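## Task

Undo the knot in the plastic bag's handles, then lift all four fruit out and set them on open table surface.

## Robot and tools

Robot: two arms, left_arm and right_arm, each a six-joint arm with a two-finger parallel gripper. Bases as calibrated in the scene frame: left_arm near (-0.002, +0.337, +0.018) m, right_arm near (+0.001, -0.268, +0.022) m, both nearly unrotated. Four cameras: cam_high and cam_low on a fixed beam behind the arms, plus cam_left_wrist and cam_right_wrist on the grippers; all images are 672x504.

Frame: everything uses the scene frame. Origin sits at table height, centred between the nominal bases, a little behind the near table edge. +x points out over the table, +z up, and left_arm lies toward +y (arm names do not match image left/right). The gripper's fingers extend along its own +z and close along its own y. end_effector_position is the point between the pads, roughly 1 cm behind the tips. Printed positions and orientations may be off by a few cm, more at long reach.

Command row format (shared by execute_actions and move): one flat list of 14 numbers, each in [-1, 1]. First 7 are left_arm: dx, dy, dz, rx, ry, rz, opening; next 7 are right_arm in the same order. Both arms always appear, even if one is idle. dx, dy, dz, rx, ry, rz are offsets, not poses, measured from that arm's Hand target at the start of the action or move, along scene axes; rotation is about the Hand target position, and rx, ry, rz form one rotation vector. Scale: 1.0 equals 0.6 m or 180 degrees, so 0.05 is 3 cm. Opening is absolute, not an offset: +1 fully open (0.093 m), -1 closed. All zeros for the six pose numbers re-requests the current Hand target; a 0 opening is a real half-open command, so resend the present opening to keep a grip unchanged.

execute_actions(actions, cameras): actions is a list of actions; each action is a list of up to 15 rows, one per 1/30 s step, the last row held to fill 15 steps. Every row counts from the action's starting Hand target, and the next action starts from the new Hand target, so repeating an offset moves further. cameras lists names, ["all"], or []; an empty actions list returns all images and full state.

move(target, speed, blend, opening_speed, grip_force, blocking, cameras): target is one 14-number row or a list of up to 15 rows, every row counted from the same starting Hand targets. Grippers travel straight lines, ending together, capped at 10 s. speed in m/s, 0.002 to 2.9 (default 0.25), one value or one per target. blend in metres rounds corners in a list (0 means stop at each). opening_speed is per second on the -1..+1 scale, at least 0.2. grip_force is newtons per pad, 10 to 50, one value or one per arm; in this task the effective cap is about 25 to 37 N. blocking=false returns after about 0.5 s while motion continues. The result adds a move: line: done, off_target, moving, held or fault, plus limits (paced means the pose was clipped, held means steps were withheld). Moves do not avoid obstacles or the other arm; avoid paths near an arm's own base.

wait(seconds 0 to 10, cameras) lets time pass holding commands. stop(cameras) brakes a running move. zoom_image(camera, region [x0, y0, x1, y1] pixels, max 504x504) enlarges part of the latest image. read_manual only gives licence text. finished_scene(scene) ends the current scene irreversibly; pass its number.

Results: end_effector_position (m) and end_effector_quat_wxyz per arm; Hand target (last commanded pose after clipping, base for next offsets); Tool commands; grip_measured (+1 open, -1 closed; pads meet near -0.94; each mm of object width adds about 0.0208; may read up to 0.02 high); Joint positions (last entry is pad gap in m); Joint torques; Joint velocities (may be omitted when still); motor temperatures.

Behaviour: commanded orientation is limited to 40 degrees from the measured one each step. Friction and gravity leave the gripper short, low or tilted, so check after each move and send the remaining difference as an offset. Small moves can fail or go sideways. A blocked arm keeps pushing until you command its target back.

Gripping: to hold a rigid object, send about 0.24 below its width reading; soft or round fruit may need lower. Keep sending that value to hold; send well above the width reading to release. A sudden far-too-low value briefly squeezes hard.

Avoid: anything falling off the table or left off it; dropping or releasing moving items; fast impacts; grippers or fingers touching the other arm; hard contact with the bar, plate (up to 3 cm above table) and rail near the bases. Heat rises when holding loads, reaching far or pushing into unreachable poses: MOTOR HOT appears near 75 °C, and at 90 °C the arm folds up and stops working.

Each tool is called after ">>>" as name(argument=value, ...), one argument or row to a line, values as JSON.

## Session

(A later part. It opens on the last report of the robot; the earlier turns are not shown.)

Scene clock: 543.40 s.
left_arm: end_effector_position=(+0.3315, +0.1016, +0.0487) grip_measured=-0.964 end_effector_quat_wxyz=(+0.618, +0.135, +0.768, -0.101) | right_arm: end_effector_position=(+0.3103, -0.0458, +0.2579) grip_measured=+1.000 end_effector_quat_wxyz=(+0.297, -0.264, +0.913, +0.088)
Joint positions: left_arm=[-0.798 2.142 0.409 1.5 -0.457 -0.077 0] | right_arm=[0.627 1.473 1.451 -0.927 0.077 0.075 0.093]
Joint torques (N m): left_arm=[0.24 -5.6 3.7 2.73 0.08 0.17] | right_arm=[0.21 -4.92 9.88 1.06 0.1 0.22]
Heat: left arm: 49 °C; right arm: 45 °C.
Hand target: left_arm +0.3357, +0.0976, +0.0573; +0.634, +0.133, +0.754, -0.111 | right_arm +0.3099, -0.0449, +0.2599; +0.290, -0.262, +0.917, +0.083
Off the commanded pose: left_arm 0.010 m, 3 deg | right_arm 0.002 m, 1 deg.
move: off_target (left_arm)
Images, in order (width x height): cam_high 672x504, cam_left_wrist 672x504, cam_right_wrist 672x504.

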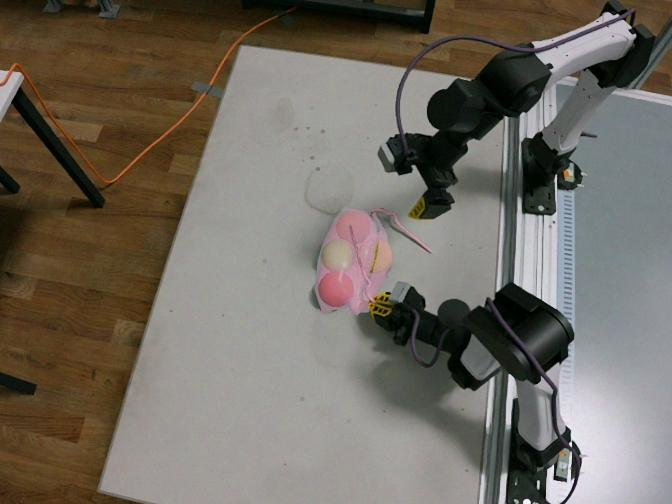

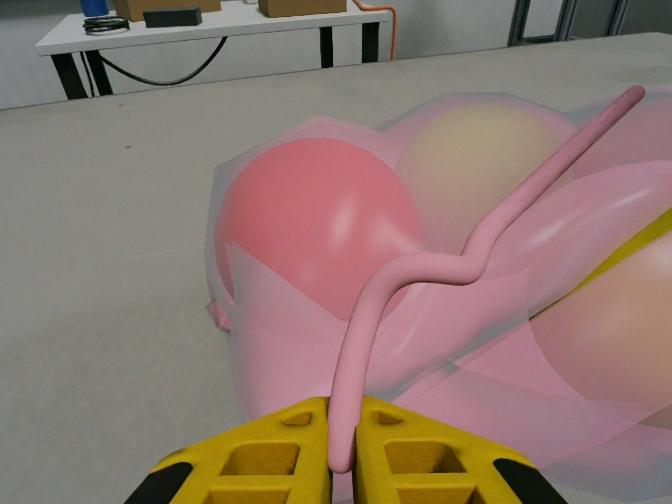

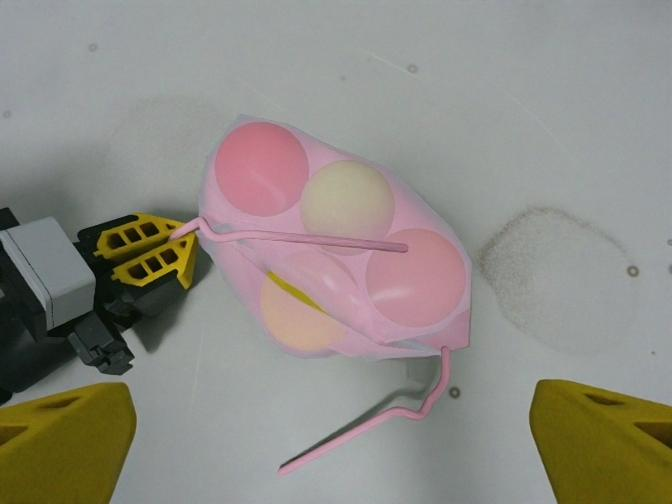

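>>> move(
  target=[-0.01, -0.075, -0.01, 0, 0, 0, -1.0, 0, 0, 0, 0, 0, 0, 1.0],
  speed=0.08,
  cameras=["cam_left_wrist", "cam_right_wrist"],
)

>>> zoom_image(
  camera="cam_right_wrist",
  region=[170, 100, 500, 390],
)

Scene clock: 562.20 s.
left_arm: end_effector_position=(+0.3298, +0.0541, +0.0606) grip_measured=-0.964 end_effector_quat_wxyz=(+0.643, +0.132, +0.745, -0.119) | right_arm: end_effector_position=(+0.3102, -0.0459, +0.2578) grip_measured=+1.000 end_effector_quat_wxyz=(+0.297, -0.264, +0.914, +0.088)
Joint positions: left_arm=[-0.91 2.196 0.535 1.5 -0.55 -0.078 0] | right_arm=[0.627 1.473 1.451 -0.928 0.077 0.076 0.093]
Joint torques (N m): left_arm=[-0.81 -6.2 4.26 1.85 -0.26 -0.09] | right_arm=[0.31 -4.71 9.78 1.01 0.15 0.21]
Heat: left arm: 49 °C; right arm: 43 °C.
Hand target: left_arm +0.3297, +0.0526, +0.0512; +0.633, +0.133, +0.754, -0.112 | right_arm +0.3098, -0.0449, +0.2599; +0.290, -0.262, +0.917, +0.083
Off the commanded pose: left_arm 0.009 m, 2 deg | right_arm 0.002 m, 1 deg.
move: done
Images, in order (width x height): cam_left_wrist 672x504, cam_right_wrist 672x504.

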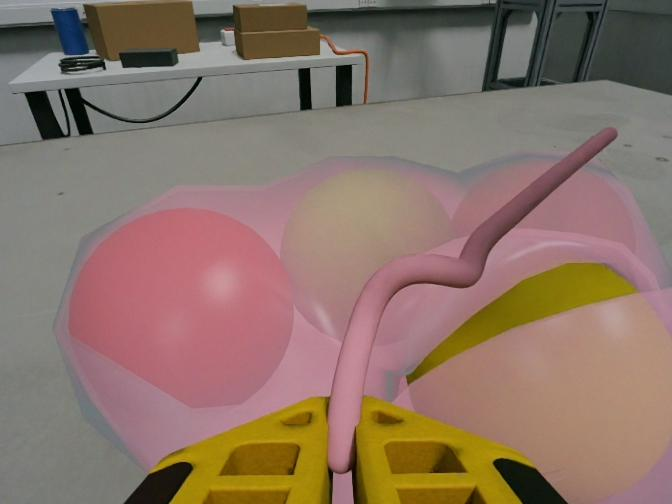

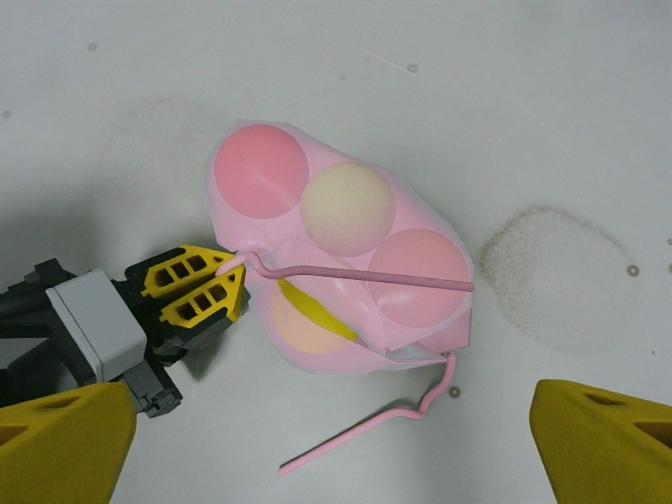

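Scaled by 1.527 from the camera's 672x504 image, which has a finer 960x720 frame.

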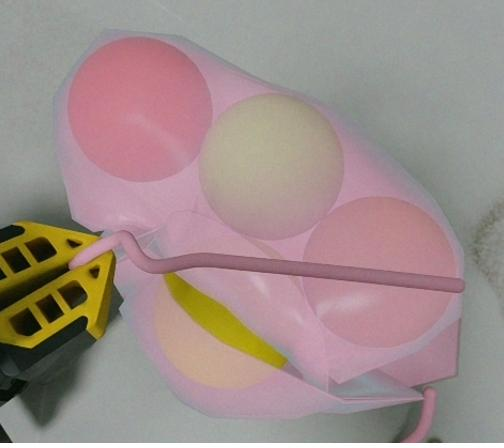

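>>> move(
  target=[
    [0, 0, 0, 0, 0, 0, -0.4, 0, 0, 0, 0, 0, 0, 1.0],
    [-0.06, 0.02, 0.015, 0, 0, 0, -0.4, 0, 0, 0, 0, 0, 0, 1.0],
    [-0.17, 0.12, 0.15, 0, 0, 0, -0.4, 0, 0, 0, 0, 0, 0, 1.0],
  ],
  speed=[0.1, 0.08, 0.2],
  blend=[0, 0.01, 0],
  opening_speed=1.0,
  cameras=["cam_left_wrist", "cam_right_wrist"],
)

>>> zoom_image(
  camera="cam_right_wrist",
  region=[170, 100, 500, 390],
)

Scene clock: 590.30 s.
left_arm: end_effector_position=(+0.2259, +0.1273, +0.1390) grip_measured=-0.402 end_effector_quat_wxyz=(+0.637, +0.136, +0.750, -0.116) | right_arm: end_effector_position=(+0.3102, -0.0459, +0.2578) grip_measured=+1.000 end_effector_quat_wxyz=(+0.297, -0.264, +0.914, +0.088)
Joint positions: left_arm=[-1.139 1.3 0.111 0.972 -0.773 -0.137 0.026] | right_arm=[0.627 1.473 1.451 -0.928 0.077 0.076 0.093]
Joint torques (N m): left_arm=[-0.5 -3.48 8.16 1.55 -0.32 -0.13] | right_arm=[0.2 -4.68 9.68 1.04 0.13 0.21]
Motor temperatures (°C): left_arm=[22 33 43 46 21 24 22] | right_arm=[24 42 40 34 24 26 25]
Heat: left arm: 46 °C; right arm: 42 °C.
Hand target: left_arm +0.2276, +0.1246, +0.1412; +0.633, +0.133, +0.754, -0.111 | right_arm +0.3098, -0.0449, +0.2599; +0.290, -0.262, +0.917, +0.083
Off the commanded pose: left_arm 0.004 m, 1 deg | right_arm 0.002 m, 1 deg.
move: done
Images, in order (width x height): cam_left_wrist 672x504, cam_right_wrist 672x504.

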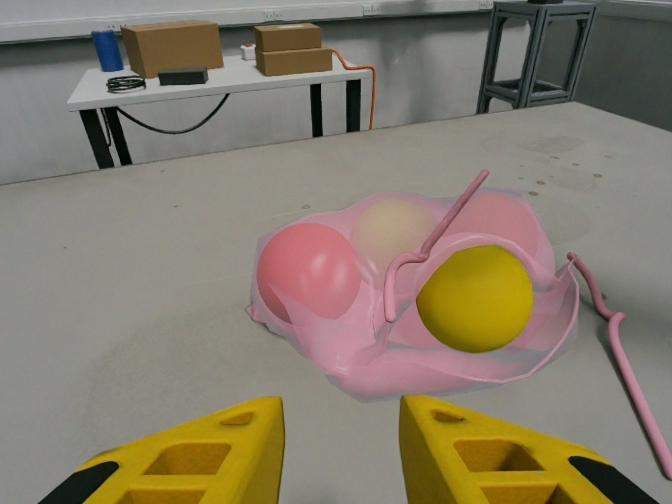

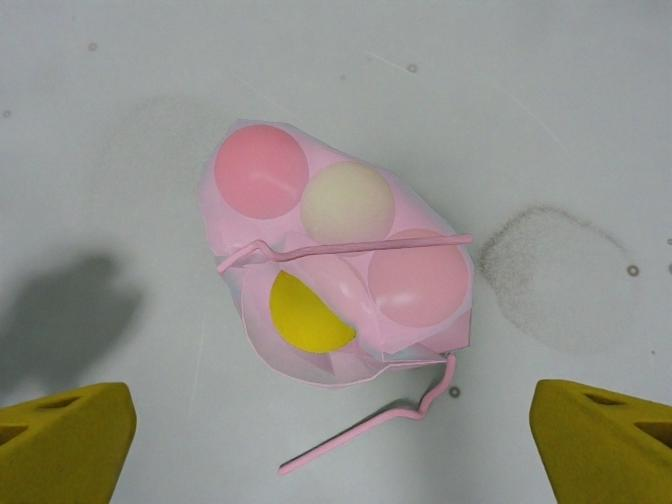

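Scaled by 1.527 from the camera's 672x504 image, which has a finer 960x720 frame.

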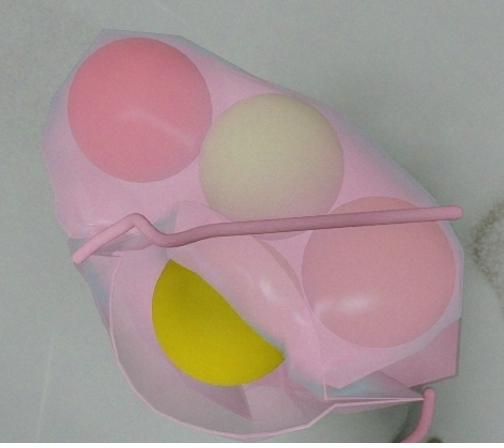

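>>> move(
  target=[-0.008, 0.15, 0.05, 0, 0, 0, -0.4, -0.0602, 0.078, -0.2555, 0.0125, -0.0546, -0.21, 1.0],
  speed=0.2,
  cameras=["cam_left_wrist", "cam_right_wrist", "cam_high"],
)

Scene clock: 632.13 s.
left_arm: end_effector_position=(+0.2241, +0.2148, +0.1741) grip_measured=-0.402 end_effector_quat_wxyz=(+0.645, +0.117, +0.746, -0.118) | right_arm: end_effector_position=(+0.2720, -0.0031, +0.1079) grip_measured=+1.000 end_effector_quat_wxyz=(+0.374, +0.044, +0.926, -0.023)
Joint positions: left_arm=[-0.807 0.336 0.057 0.129 -0.469 -0.078 0.026] | right_arm=[1.031 1.74 1.087 -0.576 0.715 1.032 0.093]
Joint torques (N m): left_arm=[0.31 0.29 10.06 1.75 0.16 0.16] | right_arm=[0.46 -6.65 6.72 0.94 0.67 0.2]
Heat: left arm: 46 °C; right arm: 41 °C.
Hand target: left_arm +0.2229, +0.2146, +0.1713; +0.634, +0.133, +0.754, -0.112 | right_arm +0.2737, +0.0020, +0.1067; +0.382, +0.048, +0.923, -0.019
Off the commanded pose: left_arm 0.003 m, 2 deg | right_arm 0.005 m, 1 deg.
move: done
Images, in order (width x height): cam_high 672x504, cam_left_wrist 672x504, cam_right_wrist 672x504.

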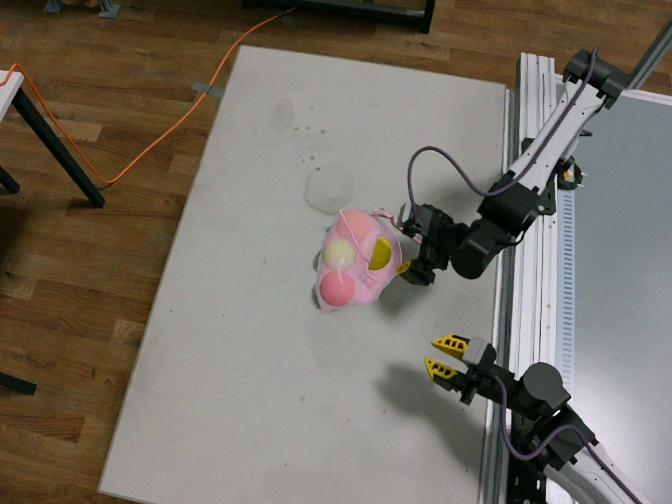

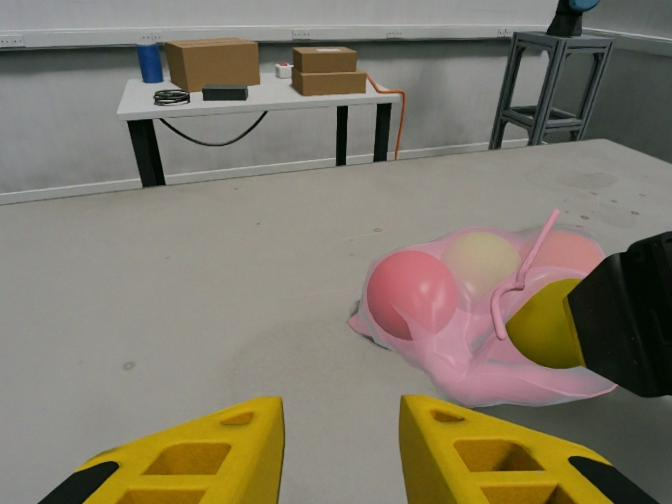

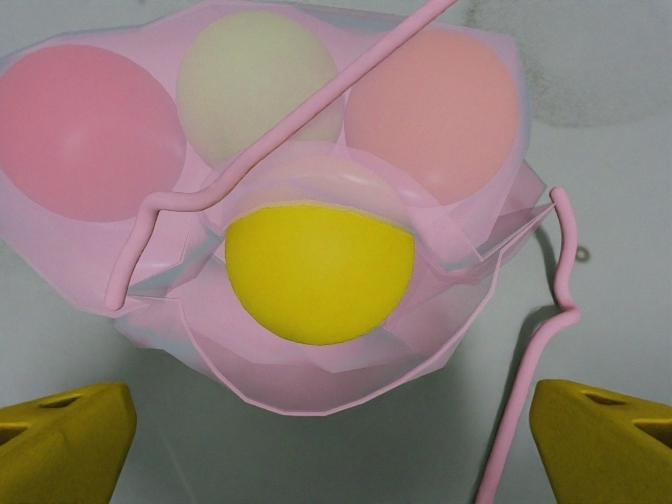

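>>> zoom_image(
  camera="cam_right_wrist",
  region=[90, 130, 580, 430],
)

Scaled by 1.029 from the camera's 672x504 image, which has a finer 960x720 frame.

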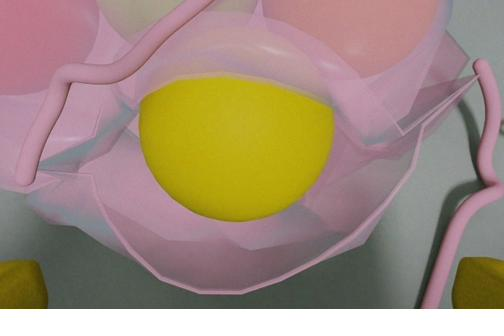

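>>> move(
  target=[0, 0, 0, 0, 0, 0, -0.4, 0.0533, 0.0, -0.0622, 0, 0, 0, 1.0],
  speed=0.1,
  cameras=["cam_right_wrist"],
)

Scene clock: 657.80 s.
left_arm: end_effector_position=(+0.2240, +0.2147, +0.1739) grip_measured=-0.402 end_effector_quat_wxyz=(+0.644, +0.118, +0.746, -0.118) | right_arm: end_effector_position=(+0.3057, -0.0004, +0.0778) grip_measured=+1.000 end_effector_quat_wxyz=(+0.387, +0.053, +0.920, -0.023)
Joint positions: left_arm=[-0.807 0.336 0.057 0.128 -0.469 -0.078 0.026] | right_arm=[0.956 1.85 1.068 -0.373 0.715 0.95 0.093]
Joint torques (N m): left_arm=[0.34 0.17 10.06 1.69 0.14 0.18] | right_arm=[-0.64 -7.16 5.18 1.12 0.4 0.03]
Motor temperatures (°C): left_arm=[22 28 48 44 21 24 22] | right_arm=[24 43 39 32 25 26 24]
Heat: left arm: 48 °C; right arm: 43 °C.
Hand target: left_arm +0.2229, +0.2146, +0.1713; +0.634, +0.133, +0.754, -0.112 | right_arm +0.3057, +0.0020, +0.0693; +0.382, +0.048, +0.923, -0.020
Off the commanded pose: left_arm 0.003 m, 2 deg | right_arm 0.009 m, 1 deg.
move: done
Images, in order (width x height): cam_right_wrist 672x504.

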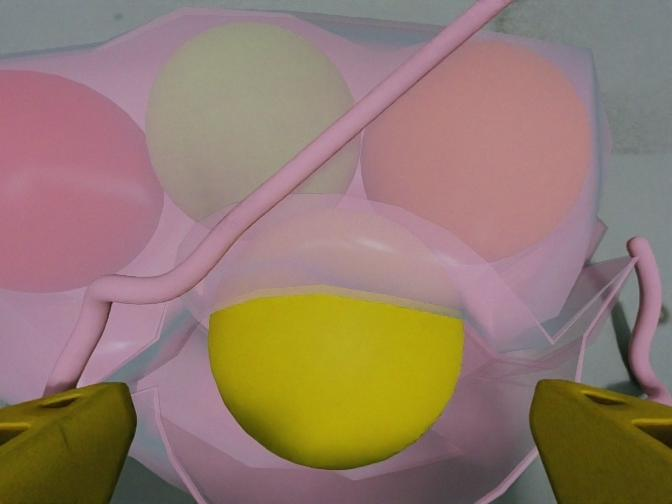

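>>> move(
  target=[0, 0, 0, 0, 0, 0, -0.4, 0.031, -0.0047, -0.0532, 0, 0, 0, 1.0],
  speed=0.07,
  cameras=["cam_right_wrist"],
)

Scene clock: 665.33 s.
left_arm: end_effector_position=(+0.2240, +0.2147, +0.1739) grip_measured=-0.402 end_effector_quat_wxyz=(+0.644, +0.118, +0.746, -0.118) | right_arm: end_effector_position=(+0.3241, -0.0021, +0.0465) grip_measured=+1.000 end_effector_quat_wxyz=(+0.388, +0.052, +0.920, -0.023)
Joint positions: left_arm=[-0.807 0.336 0.057 0.128 -0.469 -0.078 0.026] | right_arm=[0.907 1.942 1.041 -0.216 0.695 0.89 0.093]
Joint torques (N m): left_arm=[0.34 0.31 10.14 1.7 0.16 0.17] | right_arm=[-0.79 -7.68 5.07 1.2 0.31 0.01]
Heat: left arm: 49 °C; right arm: 42 °C.
Hand target: left_arm +0.2229, +0.2146, +0.1713; +0.634, +0.133, +0.754, -0.112 | right_arm +0.3243, -0.0009, +0.0374; +0.382, +0.048, +0.923, -0.020
Off the commanded pose: left_arm 0.003 m, 2 deg | right_arm 0.009 m, 1 deg.
move: done
Images, in order (width x height): cam_right_wrist 672x504.

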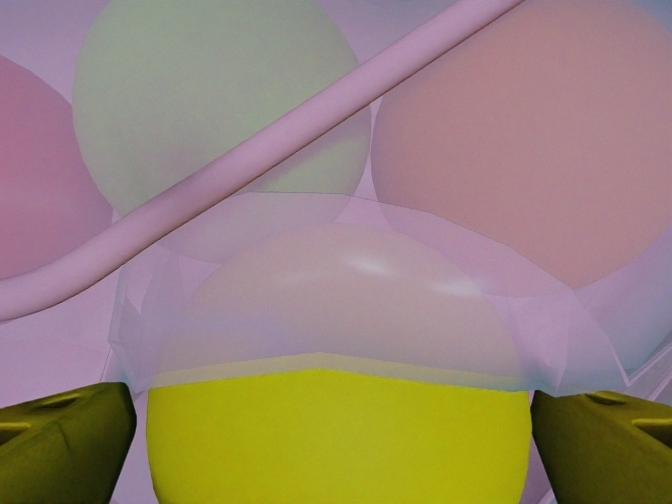

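>>> move(
  target=[0, 0, 0, 0, 0, 0, -0.4, 0.0, 0.0, -0.0083, 0, 0, 0, 1.0],
  speed=0.05,
  cameras=["cam_right_wrist"],
)

Scene clock: 671.83 s.
left_arm: end_effector_position=(+0.2240, +0.2147, +0.1739) grip_measured=-0.402 end_effector_quat_wxyz=(+0.644, +0.118, +0.746, -0.118) | right_arm: end_effector_position=(+0.3241, -0.0017, +0.0421) grip_measured=+1.000 end_effector_quat_wxyz=(+0.388, +0.052, +0.920, -0.022)
Joint positions: left_arm=[-0.807 0.336 0.057 0.128 -0.469 -0.078 0.026] | right_arm=[0.907 1.952 1.034 -0.197 0.694 0.889 0.093]
Joint torques (N m): left_arm=[0.34 0.28 10.06 1.71 0.12 0.16] | right_arm=[-0.81 -7.56 5 1.24 0.33 0.03]
Heat: left arm: 49 °C; right arm: 43 °C.
Hand target: left_arm +0.2229, +0.2146, +0.1713; +0.634, +0.133, +0.754, -0.112 | right_arm +0.3242, -0.0008, +0.0324; +0.382, +0.048, +0.923, -0.020
Off the commanded pose: left_arm 0.003 m, 2 deg | right_arm 0.010 m, 1 deg.
move: done
Images, in order (width x height): cam_right_wrist 672x504.

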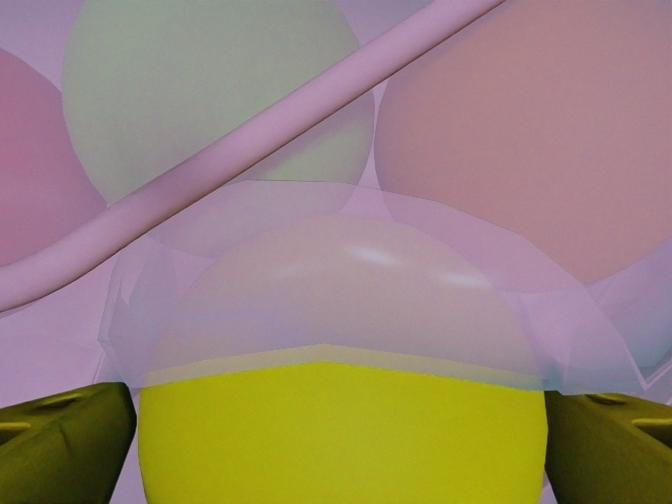

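>>> move(
  target=[
    [0, 0, 0, 0, 0, 0, -0.4, 0, 0, 0, 0, 0, 0, 0.5],
    [0, 0, 0, 0, 0, 0, -0.4, 0, 0, 0, 0, 0, 0, 0.15],
  ],
  speed=0.05,
  opening_speed=1.0,
  cameras=["cam_right_wrist", "cam_left_wrist"],
)

Scene clock: 676.43 s.
left_arm: end_effector_position=(+0.2240, +0.2147, +0.1739) grip_measured=-0.402 end_effector_quat_wxyz=(+0.644, +0.118, +0.746, -0.118) | right_arm: end_effector_position=(+0.3242, -0.0015, +0.0421) grip_measured=+0.313 end_effector_quat_wxyz=(+0.388, +0.052, +0.920, -0.022)
Joint positions: left_arm=[-0.807 0.336 0.057 0.128 -0.469 -0.078 0.026] | right_arm=[0.907 1.952 1.034 -0.196 0.693 0.889 0.06]
Joint torques (N m): left_arm=[0.31 0.2 10.09 1.7 0.16 0.17] | right_arm=[-0.76 -7.6 4.83 1.21 0.34 0.02]
Heat: left arm: 49 °C; right arm: 43 °C.
Hand target: left_arm +0.2229, +0.2146, +0.1713; +0.634, +0.133, +0.754, -0.112 | right_arm +0.3243, -0.0008, +0.0324; +0.382, +0.048, +0.923, -0.020
Off the commanded pose: left_arm 0.003 m, 2 deg | right_arm 0.010 m, 1 deg.
move: done
Images, in order (width x height): cam_left_wrist 672x504, cam_right_wrist 672x504.

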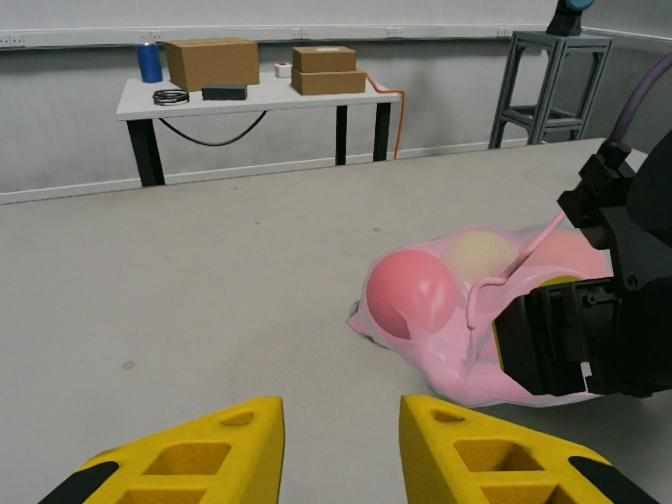

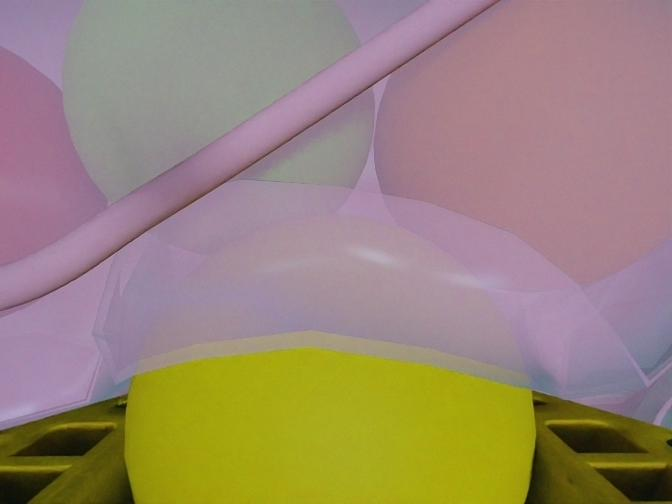

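>>> move(
  target=[
    [0, 0, 0, 0, 0, 0, -0.4, -0.017, 0.0, 0.067, 0, 0, 0, 0.15],
    [0, 0, 0, 0, 0, 0, -0.4, -0.083, 0.0, 0.17, 0, 0, 0, 0.15],
  ],
  speed=0.08,
  blend=[0.02, 0],
  cameras=["cam_right_wrist", "cam_left_wrist", "cam_high"],
)

Scene clock: 688.90 s.
left_arm: end_effector_position=(+0.2240, +0.2147, +0.1739) grip_measured=-0.402 end_effector_quat_wxyz=(+0.644, +0.118, +0.746, -0.118) | right_arm: end_effector_position=(+0.2721, -0.0056, +0.1125) grip_measured=+0.313 end_effector_quat_wxyz=(+0.365, +0.037, +0.930, -0.036)
Joint positions: left_arm=[-0.807 0.336 0.057 0.128 -0.469 -0.078 0.026] | right_arm=[1.025 1.743 1.123 -0.639 0.707 1.026 0.06]
Joint torques (N m): left_arm=[0.28 0.2 9.96 1.68 0.15 0.15] | right_arm=[0.49 -10.7 9.11 0.54 0.74 0.23]
Heat: left arm: 50 °C; right arm: 44 °C.
Hand target: left_arm +0.2229, +0.2146, +0.1713; +0.634, +0.133, +0.754, -0.112 | right_arm +0.2745, -0.0009, +0.1344; +0.382, +0.048, +0.923, -0.020
Off the commanded pose: left_arm 0.003 m, 2 deg | right_arm 0.023 m, 3 deg.
move: off_target (right_arm)
Images, in order (width x height): cam_high 672x504, cam_left_wrist 672x504, cam_right_wrist 672x504.

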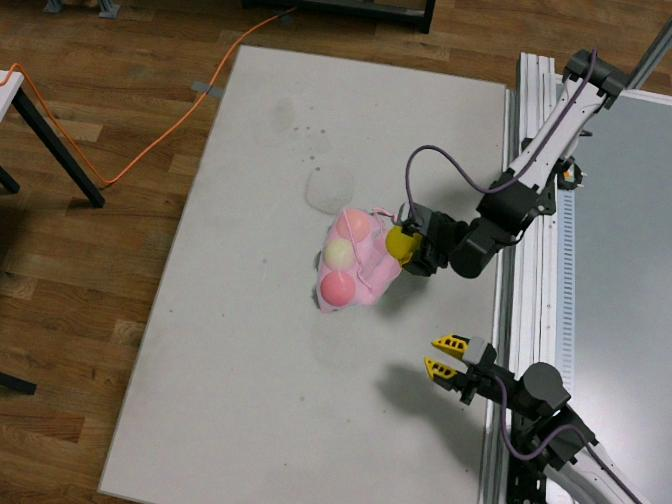

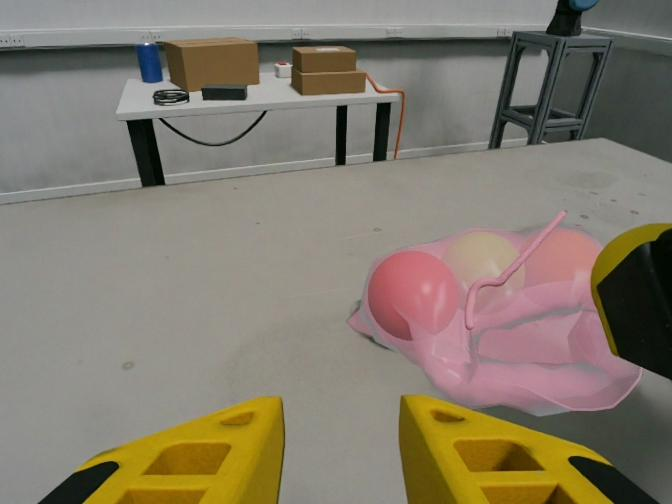

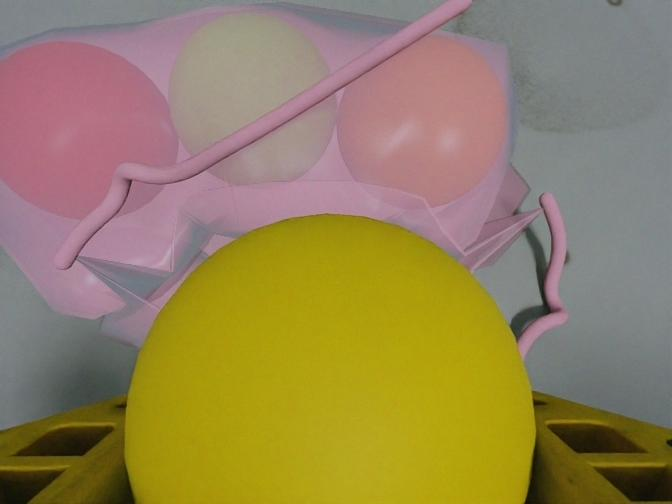

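>>> move(
  target=[
    [0, 0, 0, 0, 0, 0, -0.4, 0.0425, -0.2485, 0.06, 0, 0, 0, 0.15],
    [0, 0, 0, 0, 0, 0, -0.4, 0.2258, -0.515, 0.0, 0, 0, 0, 0.15],
    [0, 0, 0, 0, 0, 0, -0.4, 0.2258, -0.515, -0.095, 0, 0, 0, 0.15],
  ],
  speed=[0.2, 0.2, 0.1],
  blend=[0.05, 0.02, 0],
  cameras=["cam_right_wrist", "cam_high"],
)

Scene clock: 697.23 s.
left_arm: end_effector_position=(+0.2240, +0.2147, +0.1739) grip_measured=-0.402 end_effector_quat_wxyz=(+0.644, +0.118, +0.746, -0.118) | right_arm: end_effector_position=(+0.4052, -0.3078, +0.0775) grip_measured=+0.313 end_effector_quat_wxyz=(+0.370, +0.051, +0.928, -0.021)
Joint positions: left_arm=[-0.807 0.336 0.057 0.128 -0.469 -0.078 0.026] | right_arm=[-0.126 1.605 0.761 0.042 0.034 0.006 0.06]
Joint torques (N m): left_arm=[0.34 0.28 10.09 1.7 0.15 0.17] | right_arm=[-1.09 -5.9 5.96 1.94 -0.08 0.04]
Heat: left arm: 50 °C; right arm: 44 °C.
Hand target: left_arm +0.2229, +0.2146, +0.1713; +0.634, +0.133, +0.754, -0.112 | right_arm +0.4100, -0.3098, +0.0773; +0.382, +0.048, +0.923, -0.020
Off the commanded pose: left_arm 0.003 m, 2 deg | right_arm 0.005 m, 2 deg.
move: done
Images, in order (width x height): cam_high 672x504, cam_right_wrist 672x504.

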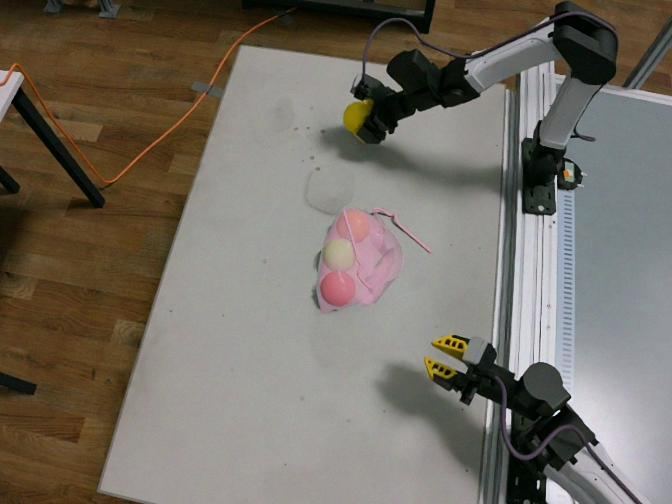

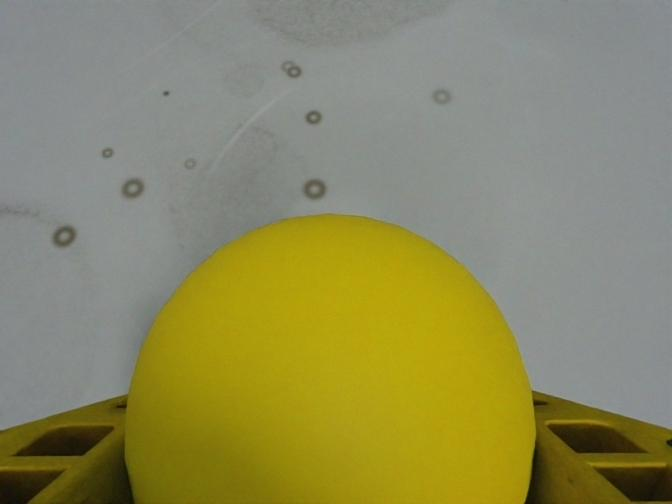

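>>> move(
  target=[0, 0, 0, 0, 0, 0, -0.4, 0.0, 0.0, -0.04, 0, 0, 0, 0.15],
  speed=0.06,
)

>>> move(
  target=[0, 0, 0, 0, 0, 0, -0.4, 0.0, 0.0, -0.0133, 0, 0, 0, 0.15],
  speed=0.03,
)

Scene clock: 701.00 s.
left_arm: end_effector_position=(+0.2240, +0.2147, +0.1739) grip_measured=-0.402 end_effector_quat_wxyz=(+0.644, +0.118, +0.746, -0.118) | right_arm: end_effector_position=(+0.4063, -0.3088, +0.0546) grip_measured=+0.313 end_effector_quat_wxyz=(+0.371, +0.052, +0.927, -0.021)
Joint positions: left_arm=[-0.807 0.336 0.057 0.128 -0.469 -0.078 0.026] | right_arm=[-0.129 1.674 0.718 0.157 0.033 0.005 0.06]
Joint torques (N m): left_arm=[0.32 0.17 10.04 1.68 0.15 0.17] | right_arm=[-0.98 -6.12 5.42 1.9 -0.08 0.01]
Heat: left arm: 50 °C; right arm: 44 °C.
Hand target: left_arm +0.2229, +0.2146, +0.1713; +0.634, +0.133, +0.754, -0.112 | right_arm +0.4100, -0.3099, +0.0534; +0.382, +0.048, +0.923, -0.020
Off the commanded pose: left_arm 0.003 m, 2 deg | right_arm 0.004 m, 1 deg.
move: done

Scene clock: 702.03 s.
left_arm: end_effector_position=(+0.2240, +0.2147, +0.1739) grip_measured=-0.402 end_effector_quat_wxyz=(+0.644, +0.118, +0.746, -0.118) | right_arm: end_effector_position=(+0.4068, -0.3087, +0.0470) grip_measured=+0.313 end_effector_quat_wxyz=(+0.372, +0.052, +0.927, -0.021)
Joint positions: left_arm=[-0.807 0.336 0.057 0.128 -0.469 -0.078 0.026] | right_arm=[-0.129 1.699 0.706 0.195 0.032 0.005 0.06]
Joint torques (N m): left_arm=[0.25 0.27 10.13 1.69 0.14 0.16] | right_arm=[-1.07 -6.24 5.26 1.93 -0.08 0.05]
Heat: left arm: 50 °C; right arm: 44 °C.
Hand target: left_arm +0.2229, +0.2146, +0.1713; +0.634, +0.133, +0.754, -0.112 | right_arm +0.4100, -0.3099, +0.0454; +0.382, +0.048, +0.923, -0.020
Off the commanded pose: left_arm 0.003 m, 2 deg | right_arm 0.004 m, 1 deg.
move: done

>>> move(
  target=[0, 0, 0, 0, 0, 0, -0.4, 0.0, 0.0, -0.01, 0, 0, 0, 0.15],
  speed=0.03,
  cameras=["cam_right_wrist"],
)

Scene clock: 705.37 s.
left_arm: end_effector_position=(+0.2240, +0.2147, +0.1739) grip_measured=-0.402 end_effector_quat_wxyz=(+0.644, +0.118, +0.746, -0.118) | right_arm: end_effector_position=(+0.4071, -0.3085, +0.0410) grip_measured=+0.313 end_effector_quat_wxyz=(+0.372, +0.051, +0.927, -0.021)
Joint positions: left_arm=[-0.807 0.336 0.057 0.128 -0.469 -0.078 0.026] | right_arm=[-0.129 1.72 0.698 0.225 0.032 0.004 0.06]
Joint torques (N m): left_arm=[0.27 0.23 10.09 1.69 0.12 0.17] | right_arm=[-1.02 -6.15 5.01 1.93 -0.07 0.02]
Heat: left arm: 50 °C; right arm: 44 °C.
Hand target: left_arm +0.2229, +0.2146, +0.1713; +0.634, +0.133, +0.754, -0.112 | right_arm +0.4100, -0.3099, +0.0394; +0.382, +0.048, +0.923, -0.020
Off the commanded pose: left_arm 0.003 m, 2 deg | right_arm 0.004 m, 1 deg.
move: done
Images, in order (width x height): cam_right_wrist 672x504.

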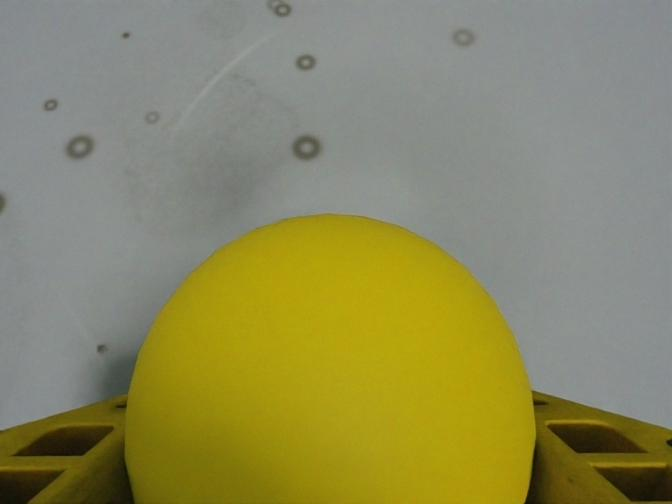

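>>> move(
  target=[0, 0, 0, 0, 0, 0, -0.4, 0.0, 0.0, -0.008, 0, 0, 0, 0.15],
  speed=0.03,
)

>>> move(
  target=[0, 0, 0, 0, 0, 0, -0.4, 0.0, 0.0, -0.008, 0, 0, 0, 0.15],
  speed=0.03,
  cameras=["cam_right_wrist"],
)

Scene clock: 708.93 s.
left_arm: end_effector_position=(+0.2240, +0.2147, +0.1739) grip_measured=-0.402 end_effector_quat_wxyz=(+0.644, +0.118, +0.746, -0.118) | right_arm: end_effector_position=(+0.4098, -0.3087, +0.0394) grip_measured=+0.313 end_effector_quat_wxyz=(+0.378, +0.051, +0.924, -0.021)
Joint positions: left_arm=[-0.807 0.336 0.057 0.128 -0.469 -0.078 0.026] | right_arm=[-0.129 1.734 0.693 0.257 0.031 0.004 0.06]
Joint torques (N m): left_arm=[0.24 0.23 10.09 1.69 0.16 0.17] | right_arm=[-1.16 -6.04 4.86 1.86 -0.09 0.05]
Heat: left arm: 50 °C; right arm: 44 °C.
Hand target: left_arm +0.2229, +0.2146, +0.1713; +0.634, +0.133, +0.754, -0.112 | right_arm +0.4099, -0.3099, +0.0345; +0.382, +0.048, +0.923, -0.020
Off the commanded pose: left_arm 0.003 m, 2 deg | right_arm 0.005 m, 1 deg.
move: done

Scene clock: 709.80 s.
left_arm: end_effector_position=(+0.2240, +0.2147, +0.1739) grip_measured=-0.402 end_effector_quat_wxyz=(+0.644, +0.118, +0.746, -0.118) | right_arm: end_effector_position=(+0.4123, -0.3088, +0.0385) grip_measured=+0.313 end_effector_quat_wxyz=(+0.385, +0.051, +0.921, -0.021)
Joint positions: left_arm=[-0.807 0.336 0.057 0.128 -0.469 -0.078 0.026] | right_arm=[-0.129 1.746 0.688 0.29 0.031 0.004 0.06]
Joint torques (N m): left_arm=[0.29 0.23 10.06 1.68 0.15 0.18] | right_arm=[-1.06 -5.76 4.68 1.83 -0.1 0.06]
Heat: left arm: 50 °C; right arm: 44 °C.
Hand target: left_arm +0.2229, +0.2146, +0.1713; +0.634, +0.133, +0.754, -0.112 | right_arm +0.4100, -0.3099, +0.0297; +0.382, +0.048, +0.923, -0.020
Off the commanded pose: left_arm 0.003 m, 2 deg | right_arm 0.009 m, 1 deg.
move: done
Images, in order (width x height): cam_right_wrist 672x504.

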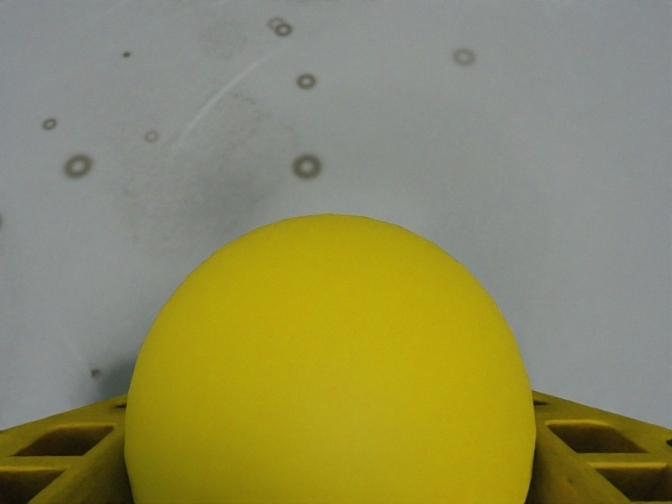

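>>> move(
  target=[
    [0, 0, 0, 0, 0, 0, -0.4, 0.0, 0.0, 0.0158, 0, 0, 0, 0.15],
    [0, 0, 0, 0, 0, 0, -0.4, 0.0, 0.0, 0.0158, 0, 0, 0, 1.0],
    [0, 0, 0, 0, 0, 0, -0.4, -0.11, 0.012, 0.13, 0, 0, 0, 1.0],
  ],
  speed=[0.03, 0.05, 0.12],
  opening_speed=0.6,
  cameras=["cam_right_wrist", "cam_high"],
)

Scene clock: 717.93 s.
left_arm: end_effector_position=(+0.2240, +0.2147, +0.1739) grip_measured=-0.402 end_effector_quat_wxyz=(+0.644, +0.118, +0.746, -0.118) | right_arm: end_effector_position=(+0.3529, -0.3051, +0.1119) grip_measured=+1.000 end_effector_quat_wxyz=(+0.395, +0.051, +0.917, -0.021)
Joint positions: left_arm=[-0.807 0.336 0.057 0.128 -0.469 -0.078 0.026] | right_arm=[-0.129 1.291 0.605 -0.06 0.031 0.004 0.093]
Joint torques (N m): left_arm=[0.31 0.23 10.09 1.68 0.16 0.17] | right_arm=[-0.05 -6.2 6.27 1.23 0.01 0.09]
Heat: left arm: 51 °C; right arm: 44 °C.
Hand target: left_arm +0.2229, +0.2146, +0.1713; +0.634, +0.133, +0.754, -0.112 | right_arm +0.3439, -0.3027, +0.1077; +0.382, +0.048, +0.923, -0.020
Off the commanded pose: left_arm 0.003 m, 2 deg | right_arm 0.010 m, 2 deg.
move: done
Images, in order (width x height): cam_high 672x504, cam_right_wrist 672x504.

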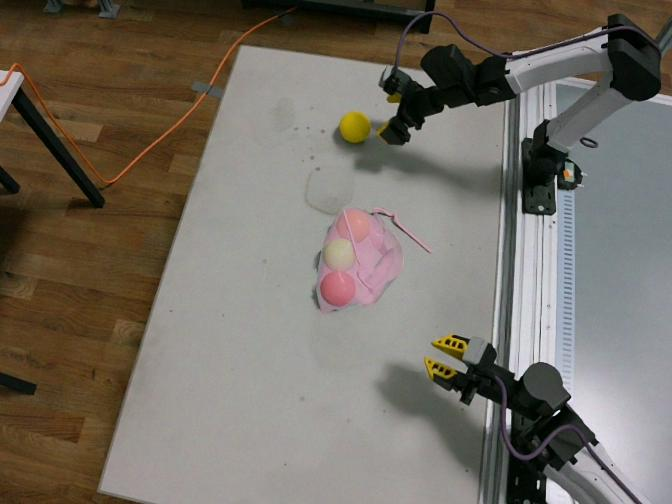

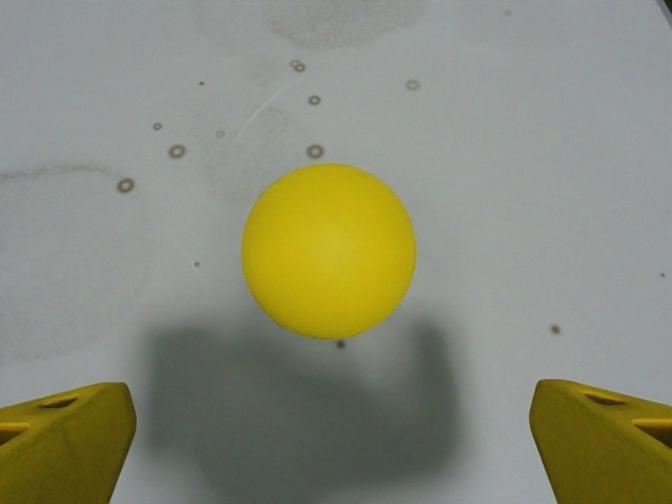

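>>> move(
  target=[0.0868, -0.226, -0.13, 0.0384, 0.1049, 0, -0.4, -0.0567, 0.4297, 0.2537, -0.0125, 0.0546, 0.21, 1.0],
  speed=0.25,
  cameras=["cam_left_wrist", "cam_right_wrist"],
)

Scene clock: 779.53 s.
left_arm: end_effector_position=(+0.2708, +0.0879, +0.0849) grip_measured=-0.402 end_effector_quat_wxyz=(+0.482, +0.160, +0.858, -0.074) | right_arm: end_effector_position=(+0.3115, -0.0472, +0.2582) grip_measured=+1.000 end_effector_quat_wxyz=(+0.299, -0.262, +0.914, +0.081)
Joint positions: left_arm=[-0.982 1.521 0.499 0.368 -0.55 -0.331 0.026] | right_arm=[0.629 1.474 1.452 -0.928 0.092 0.076 0.093]
Joint torques (N m): left_arm=[-0.8 -4 8.5 2.15 -0.36 -0.1] | right_arm=[0.18 -4.9 9.68 1.02 -0.02 0.22]
Heat: left arm: 52 °C; right arm: 42 °C.
Hand target: left_arm +0.2749, +0.0790, +0.0932; +0.492, +0.150, +0.853, -0.086 | right_arm +0.3098, -0.0448, +0.2600; +0.290, -0.262, +0.917, +0.083
Off the commanded pose: left_arm 0.013 m, 2 deg | right_arm 0.003 m, 1 deg.
move: off_target (left_arm)
Images, in order (width x height): cam_left_wrist 672x504, cam_right_wrist 672x504.

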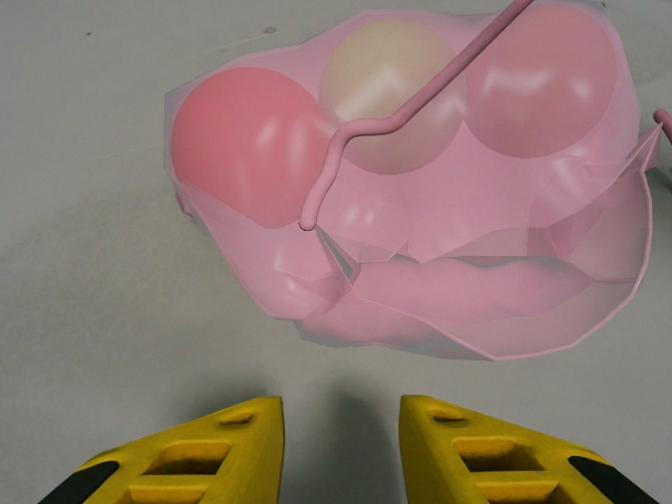

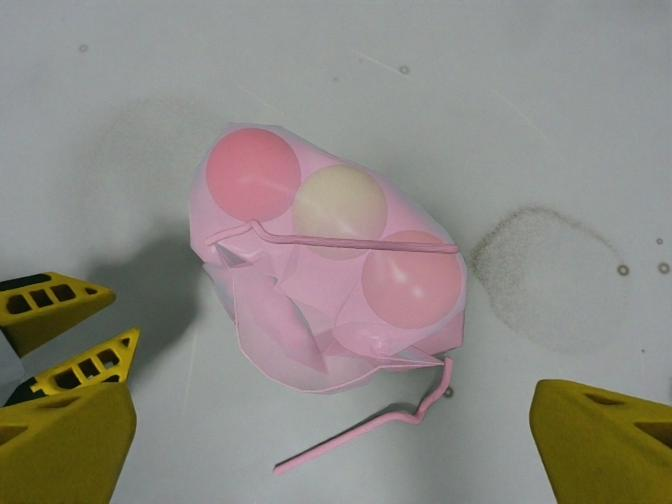

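>>> move(
  target=[0.0935, -0.0228, -0.035, 0, 0, 0, -0.35, 0, 0, 0, 0, 0, 0, 1.0],
  speed=0.1,
  cameras=["cam_left_wrist"],
)

Scene clock: 792.93 s.
left_arm: end_effector_position=(+0.3217, +0.0772, +0.0611) grip_measured=-0.352 end_effector_quat_wxyz=(+0.475, +0.152, +0.864, -0.065) | right_arm: end_effector_position=(+0.3114, -0.0473, +0.2581) grip_measured=+1.000 end_effector_quat_wxyz=(+0.299, -0.262, +0.914, +0.081)
Joint positions: left_arm=[-0.86 1.754 0.63 0.483 -0.466 -0.269 0.028] | right_arm=[0.629 1.474 1.452 -0.928 0.092 0.076 0.093]
Joint torques (N m): left_arm=[0.21 -5.41 8.2 2.47 -0.01 0.14] | right_arm=[0.14 -4.82 9.77 1.05 -0.06 0.2]
Heat: left arm: 50 °C; right arm: 41 °C.
Hand target: left_arm +0.3311, +0.0654, +0.0722; +0.492, +0.150, +0.853, -0.086 | right_arm +0.3099, -0.0448, +0.2600; +0.290, -0.262, +0.917, +0.083
Off the commanded pose: left_arm 0.019 m, 3 deg | right_arm 0.003 m, 1 deg.
move: off_target (left_arm)
Images, in order (width x height): cam_left_wrist 672x504.

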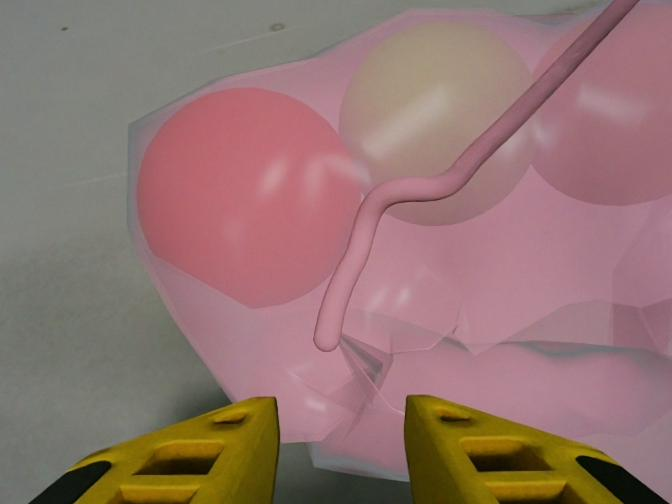

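>>> move(
  target=[
    [0.0408, -0.0138, -0.0068, 0, 0, 0, -0.45, 0, 0, 0, 0, 0, 0, 1.0],
    [0.0408, -0.0138, -0.0068, 0, 0, 0, -1.0, 0, 0, 0, 0, 0, 0, 1.0],
  ],
  speed=0.06,
  cameras=["cam_left_wrist", "cam_right_wrist"],
)

Scene clock: 805.03 s.
left_arm: end_effector_position=(+0.3459, +0.0679, +0.0576) grip_measured=-0.959 end_effector_quat_wxyz=(+0.474, +0.152, +0.865, -0.067) | right_arm: end_effector_position=(+0.3114, -0.0473, +0.2581) grip_measured=+1.000 end_effector_quat_wxyz=(+0.299, -0.262, +0.914, +0.081)
Joint positions: left_arm=[-0.819 1.837 0.718 0.49 -0.431 -0.244 0] | right_arm=[0.629 1.474 1.452 -0.928 0.092 0.076 0.093]
Joint torques (N m): left_arm=[0.16 -6.01 8.18 2.51 0.01 0.17] | right_arm=[0.17 -4.77 9.73 1.04 -0.01 0.25]
Heat: left arm: 50 °C; right arm: 40 °C.
Hand target: left_arm +0.3555, +0.0570, +0.0681; +0.492, +0.150, +0.853, -0.086 | right_arm +0.3099, -0.0448, +0.2600; +0.290, -0.262, +0.917, +0.083
Off the commanded pose: left_arm 0.018 m, 3 deg | right_arm 0.003 m, 1 deg.
move: off_target (left_arm); target 2's new opening was sent with left_arm's hand 0.018 m and 3 deg from that target
Images, in order (width x height): cam_left_wrist 672x504, cam_right_wrist 672x504.

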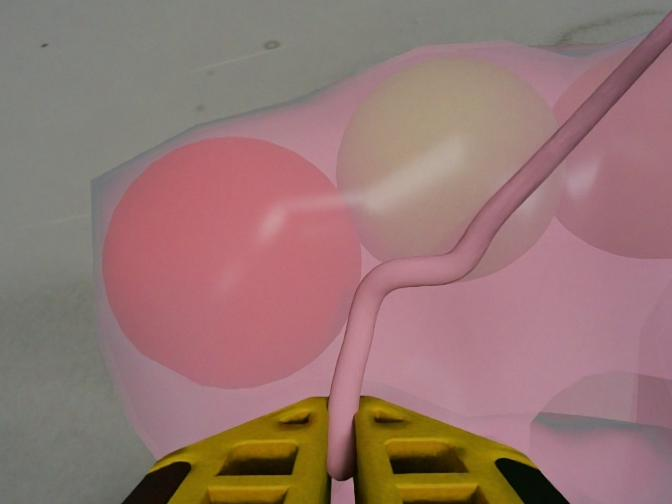

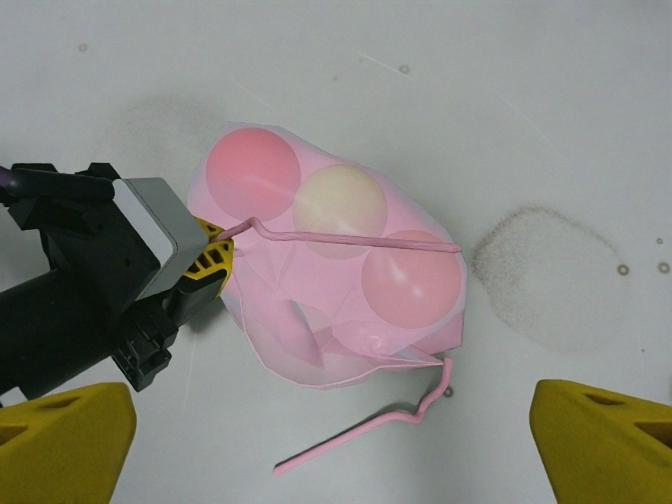

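>>> move(
  target=[
    [0.0, 0.0, 0.125, 0, 0, 0, -1.0, -0.03, -0.05, 0.08, 0, 0, 0, 1.0],
    [0.2, -0.075, 0.125, 0, 0, 0, -1.0, -0.03, -0.05, 0.08, 0, 0, 0, 1.0],
  ],
  speed=0.12,
  blend=[0.02, 0],
  cameras=["cam_left_wrist", "cam_right_wrist", "cam_high"],
)

Scene clock: 816.03 s.
left_arm: end_effector_position=(+0.4751, +0.0141, +0.1505) grip_measured=-0.959 end_effector_quat_wxyz=(+0.510, +0.136, +0.845, -0.092) | right_arm: end_effector_position=(+0.2971, -0.0701, +0.2943) grip_measured=+1.000 end_effector_quat_wxyz=(+0.283, -0.260, +0.920, +0.077)
Joint positions: left_arm=[-0.689 2.033 1.373 0.159 -0.321 -0.173 0] | right_arm=[0.596 1.455 1.608 -1.136 0.072 0.06 0.093]
Joint torques (N m): left_arm=[-0.01 -8.55 10.54 1.6 0.06 0.18] | right_arm=[-1.01 -7.41 9.1 0.99 -0.07 0.05]
Heat: left arm: 50 °C; right arm: 41 °C.
Hand target: left_arm +0.4755, +0.0122, +0.1431; +0.492, +0.150, +0.853, -0.086 | right_arm +0.2919, -0.0748, +0.3079; +0.290, -0.262, +0.917, +0.083
Off the commanded pose: left_arm 0.008 m, 3 deg | right_arm 0.015 m, 1 deg.
move: off_target (left_arm, right_arm)
Images, in order (width x height): cam_high 672x504, cam_left_wrist 672x504, cam_right_wrist 672x504.

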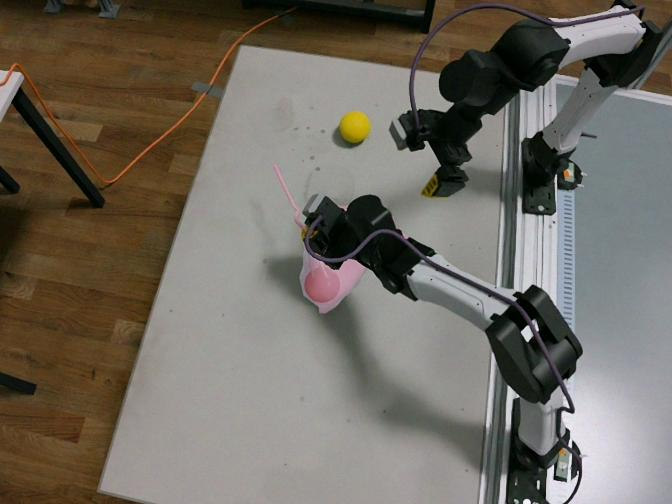

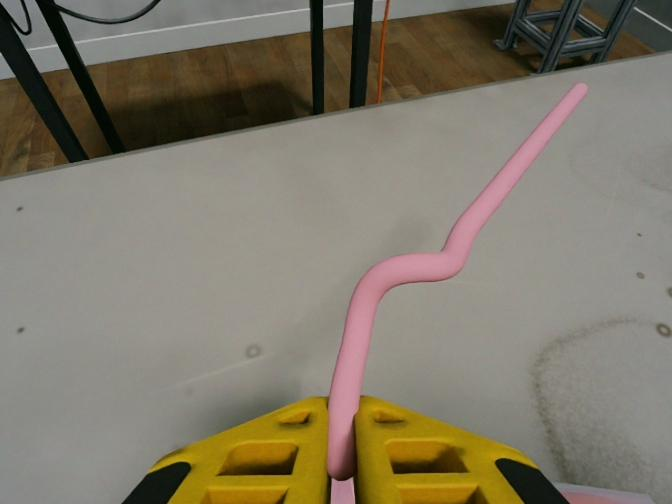

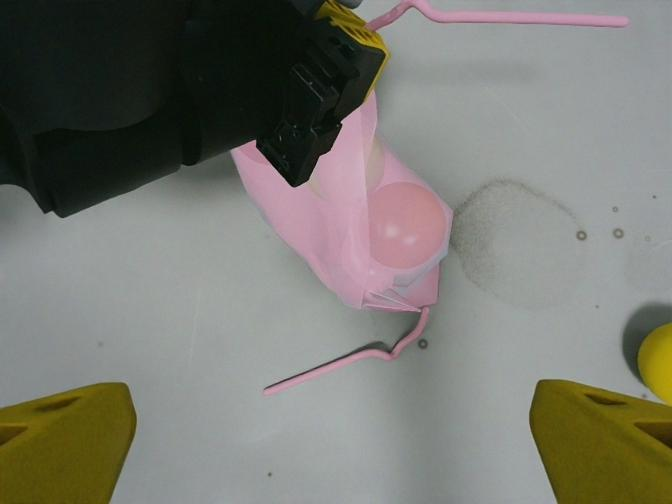

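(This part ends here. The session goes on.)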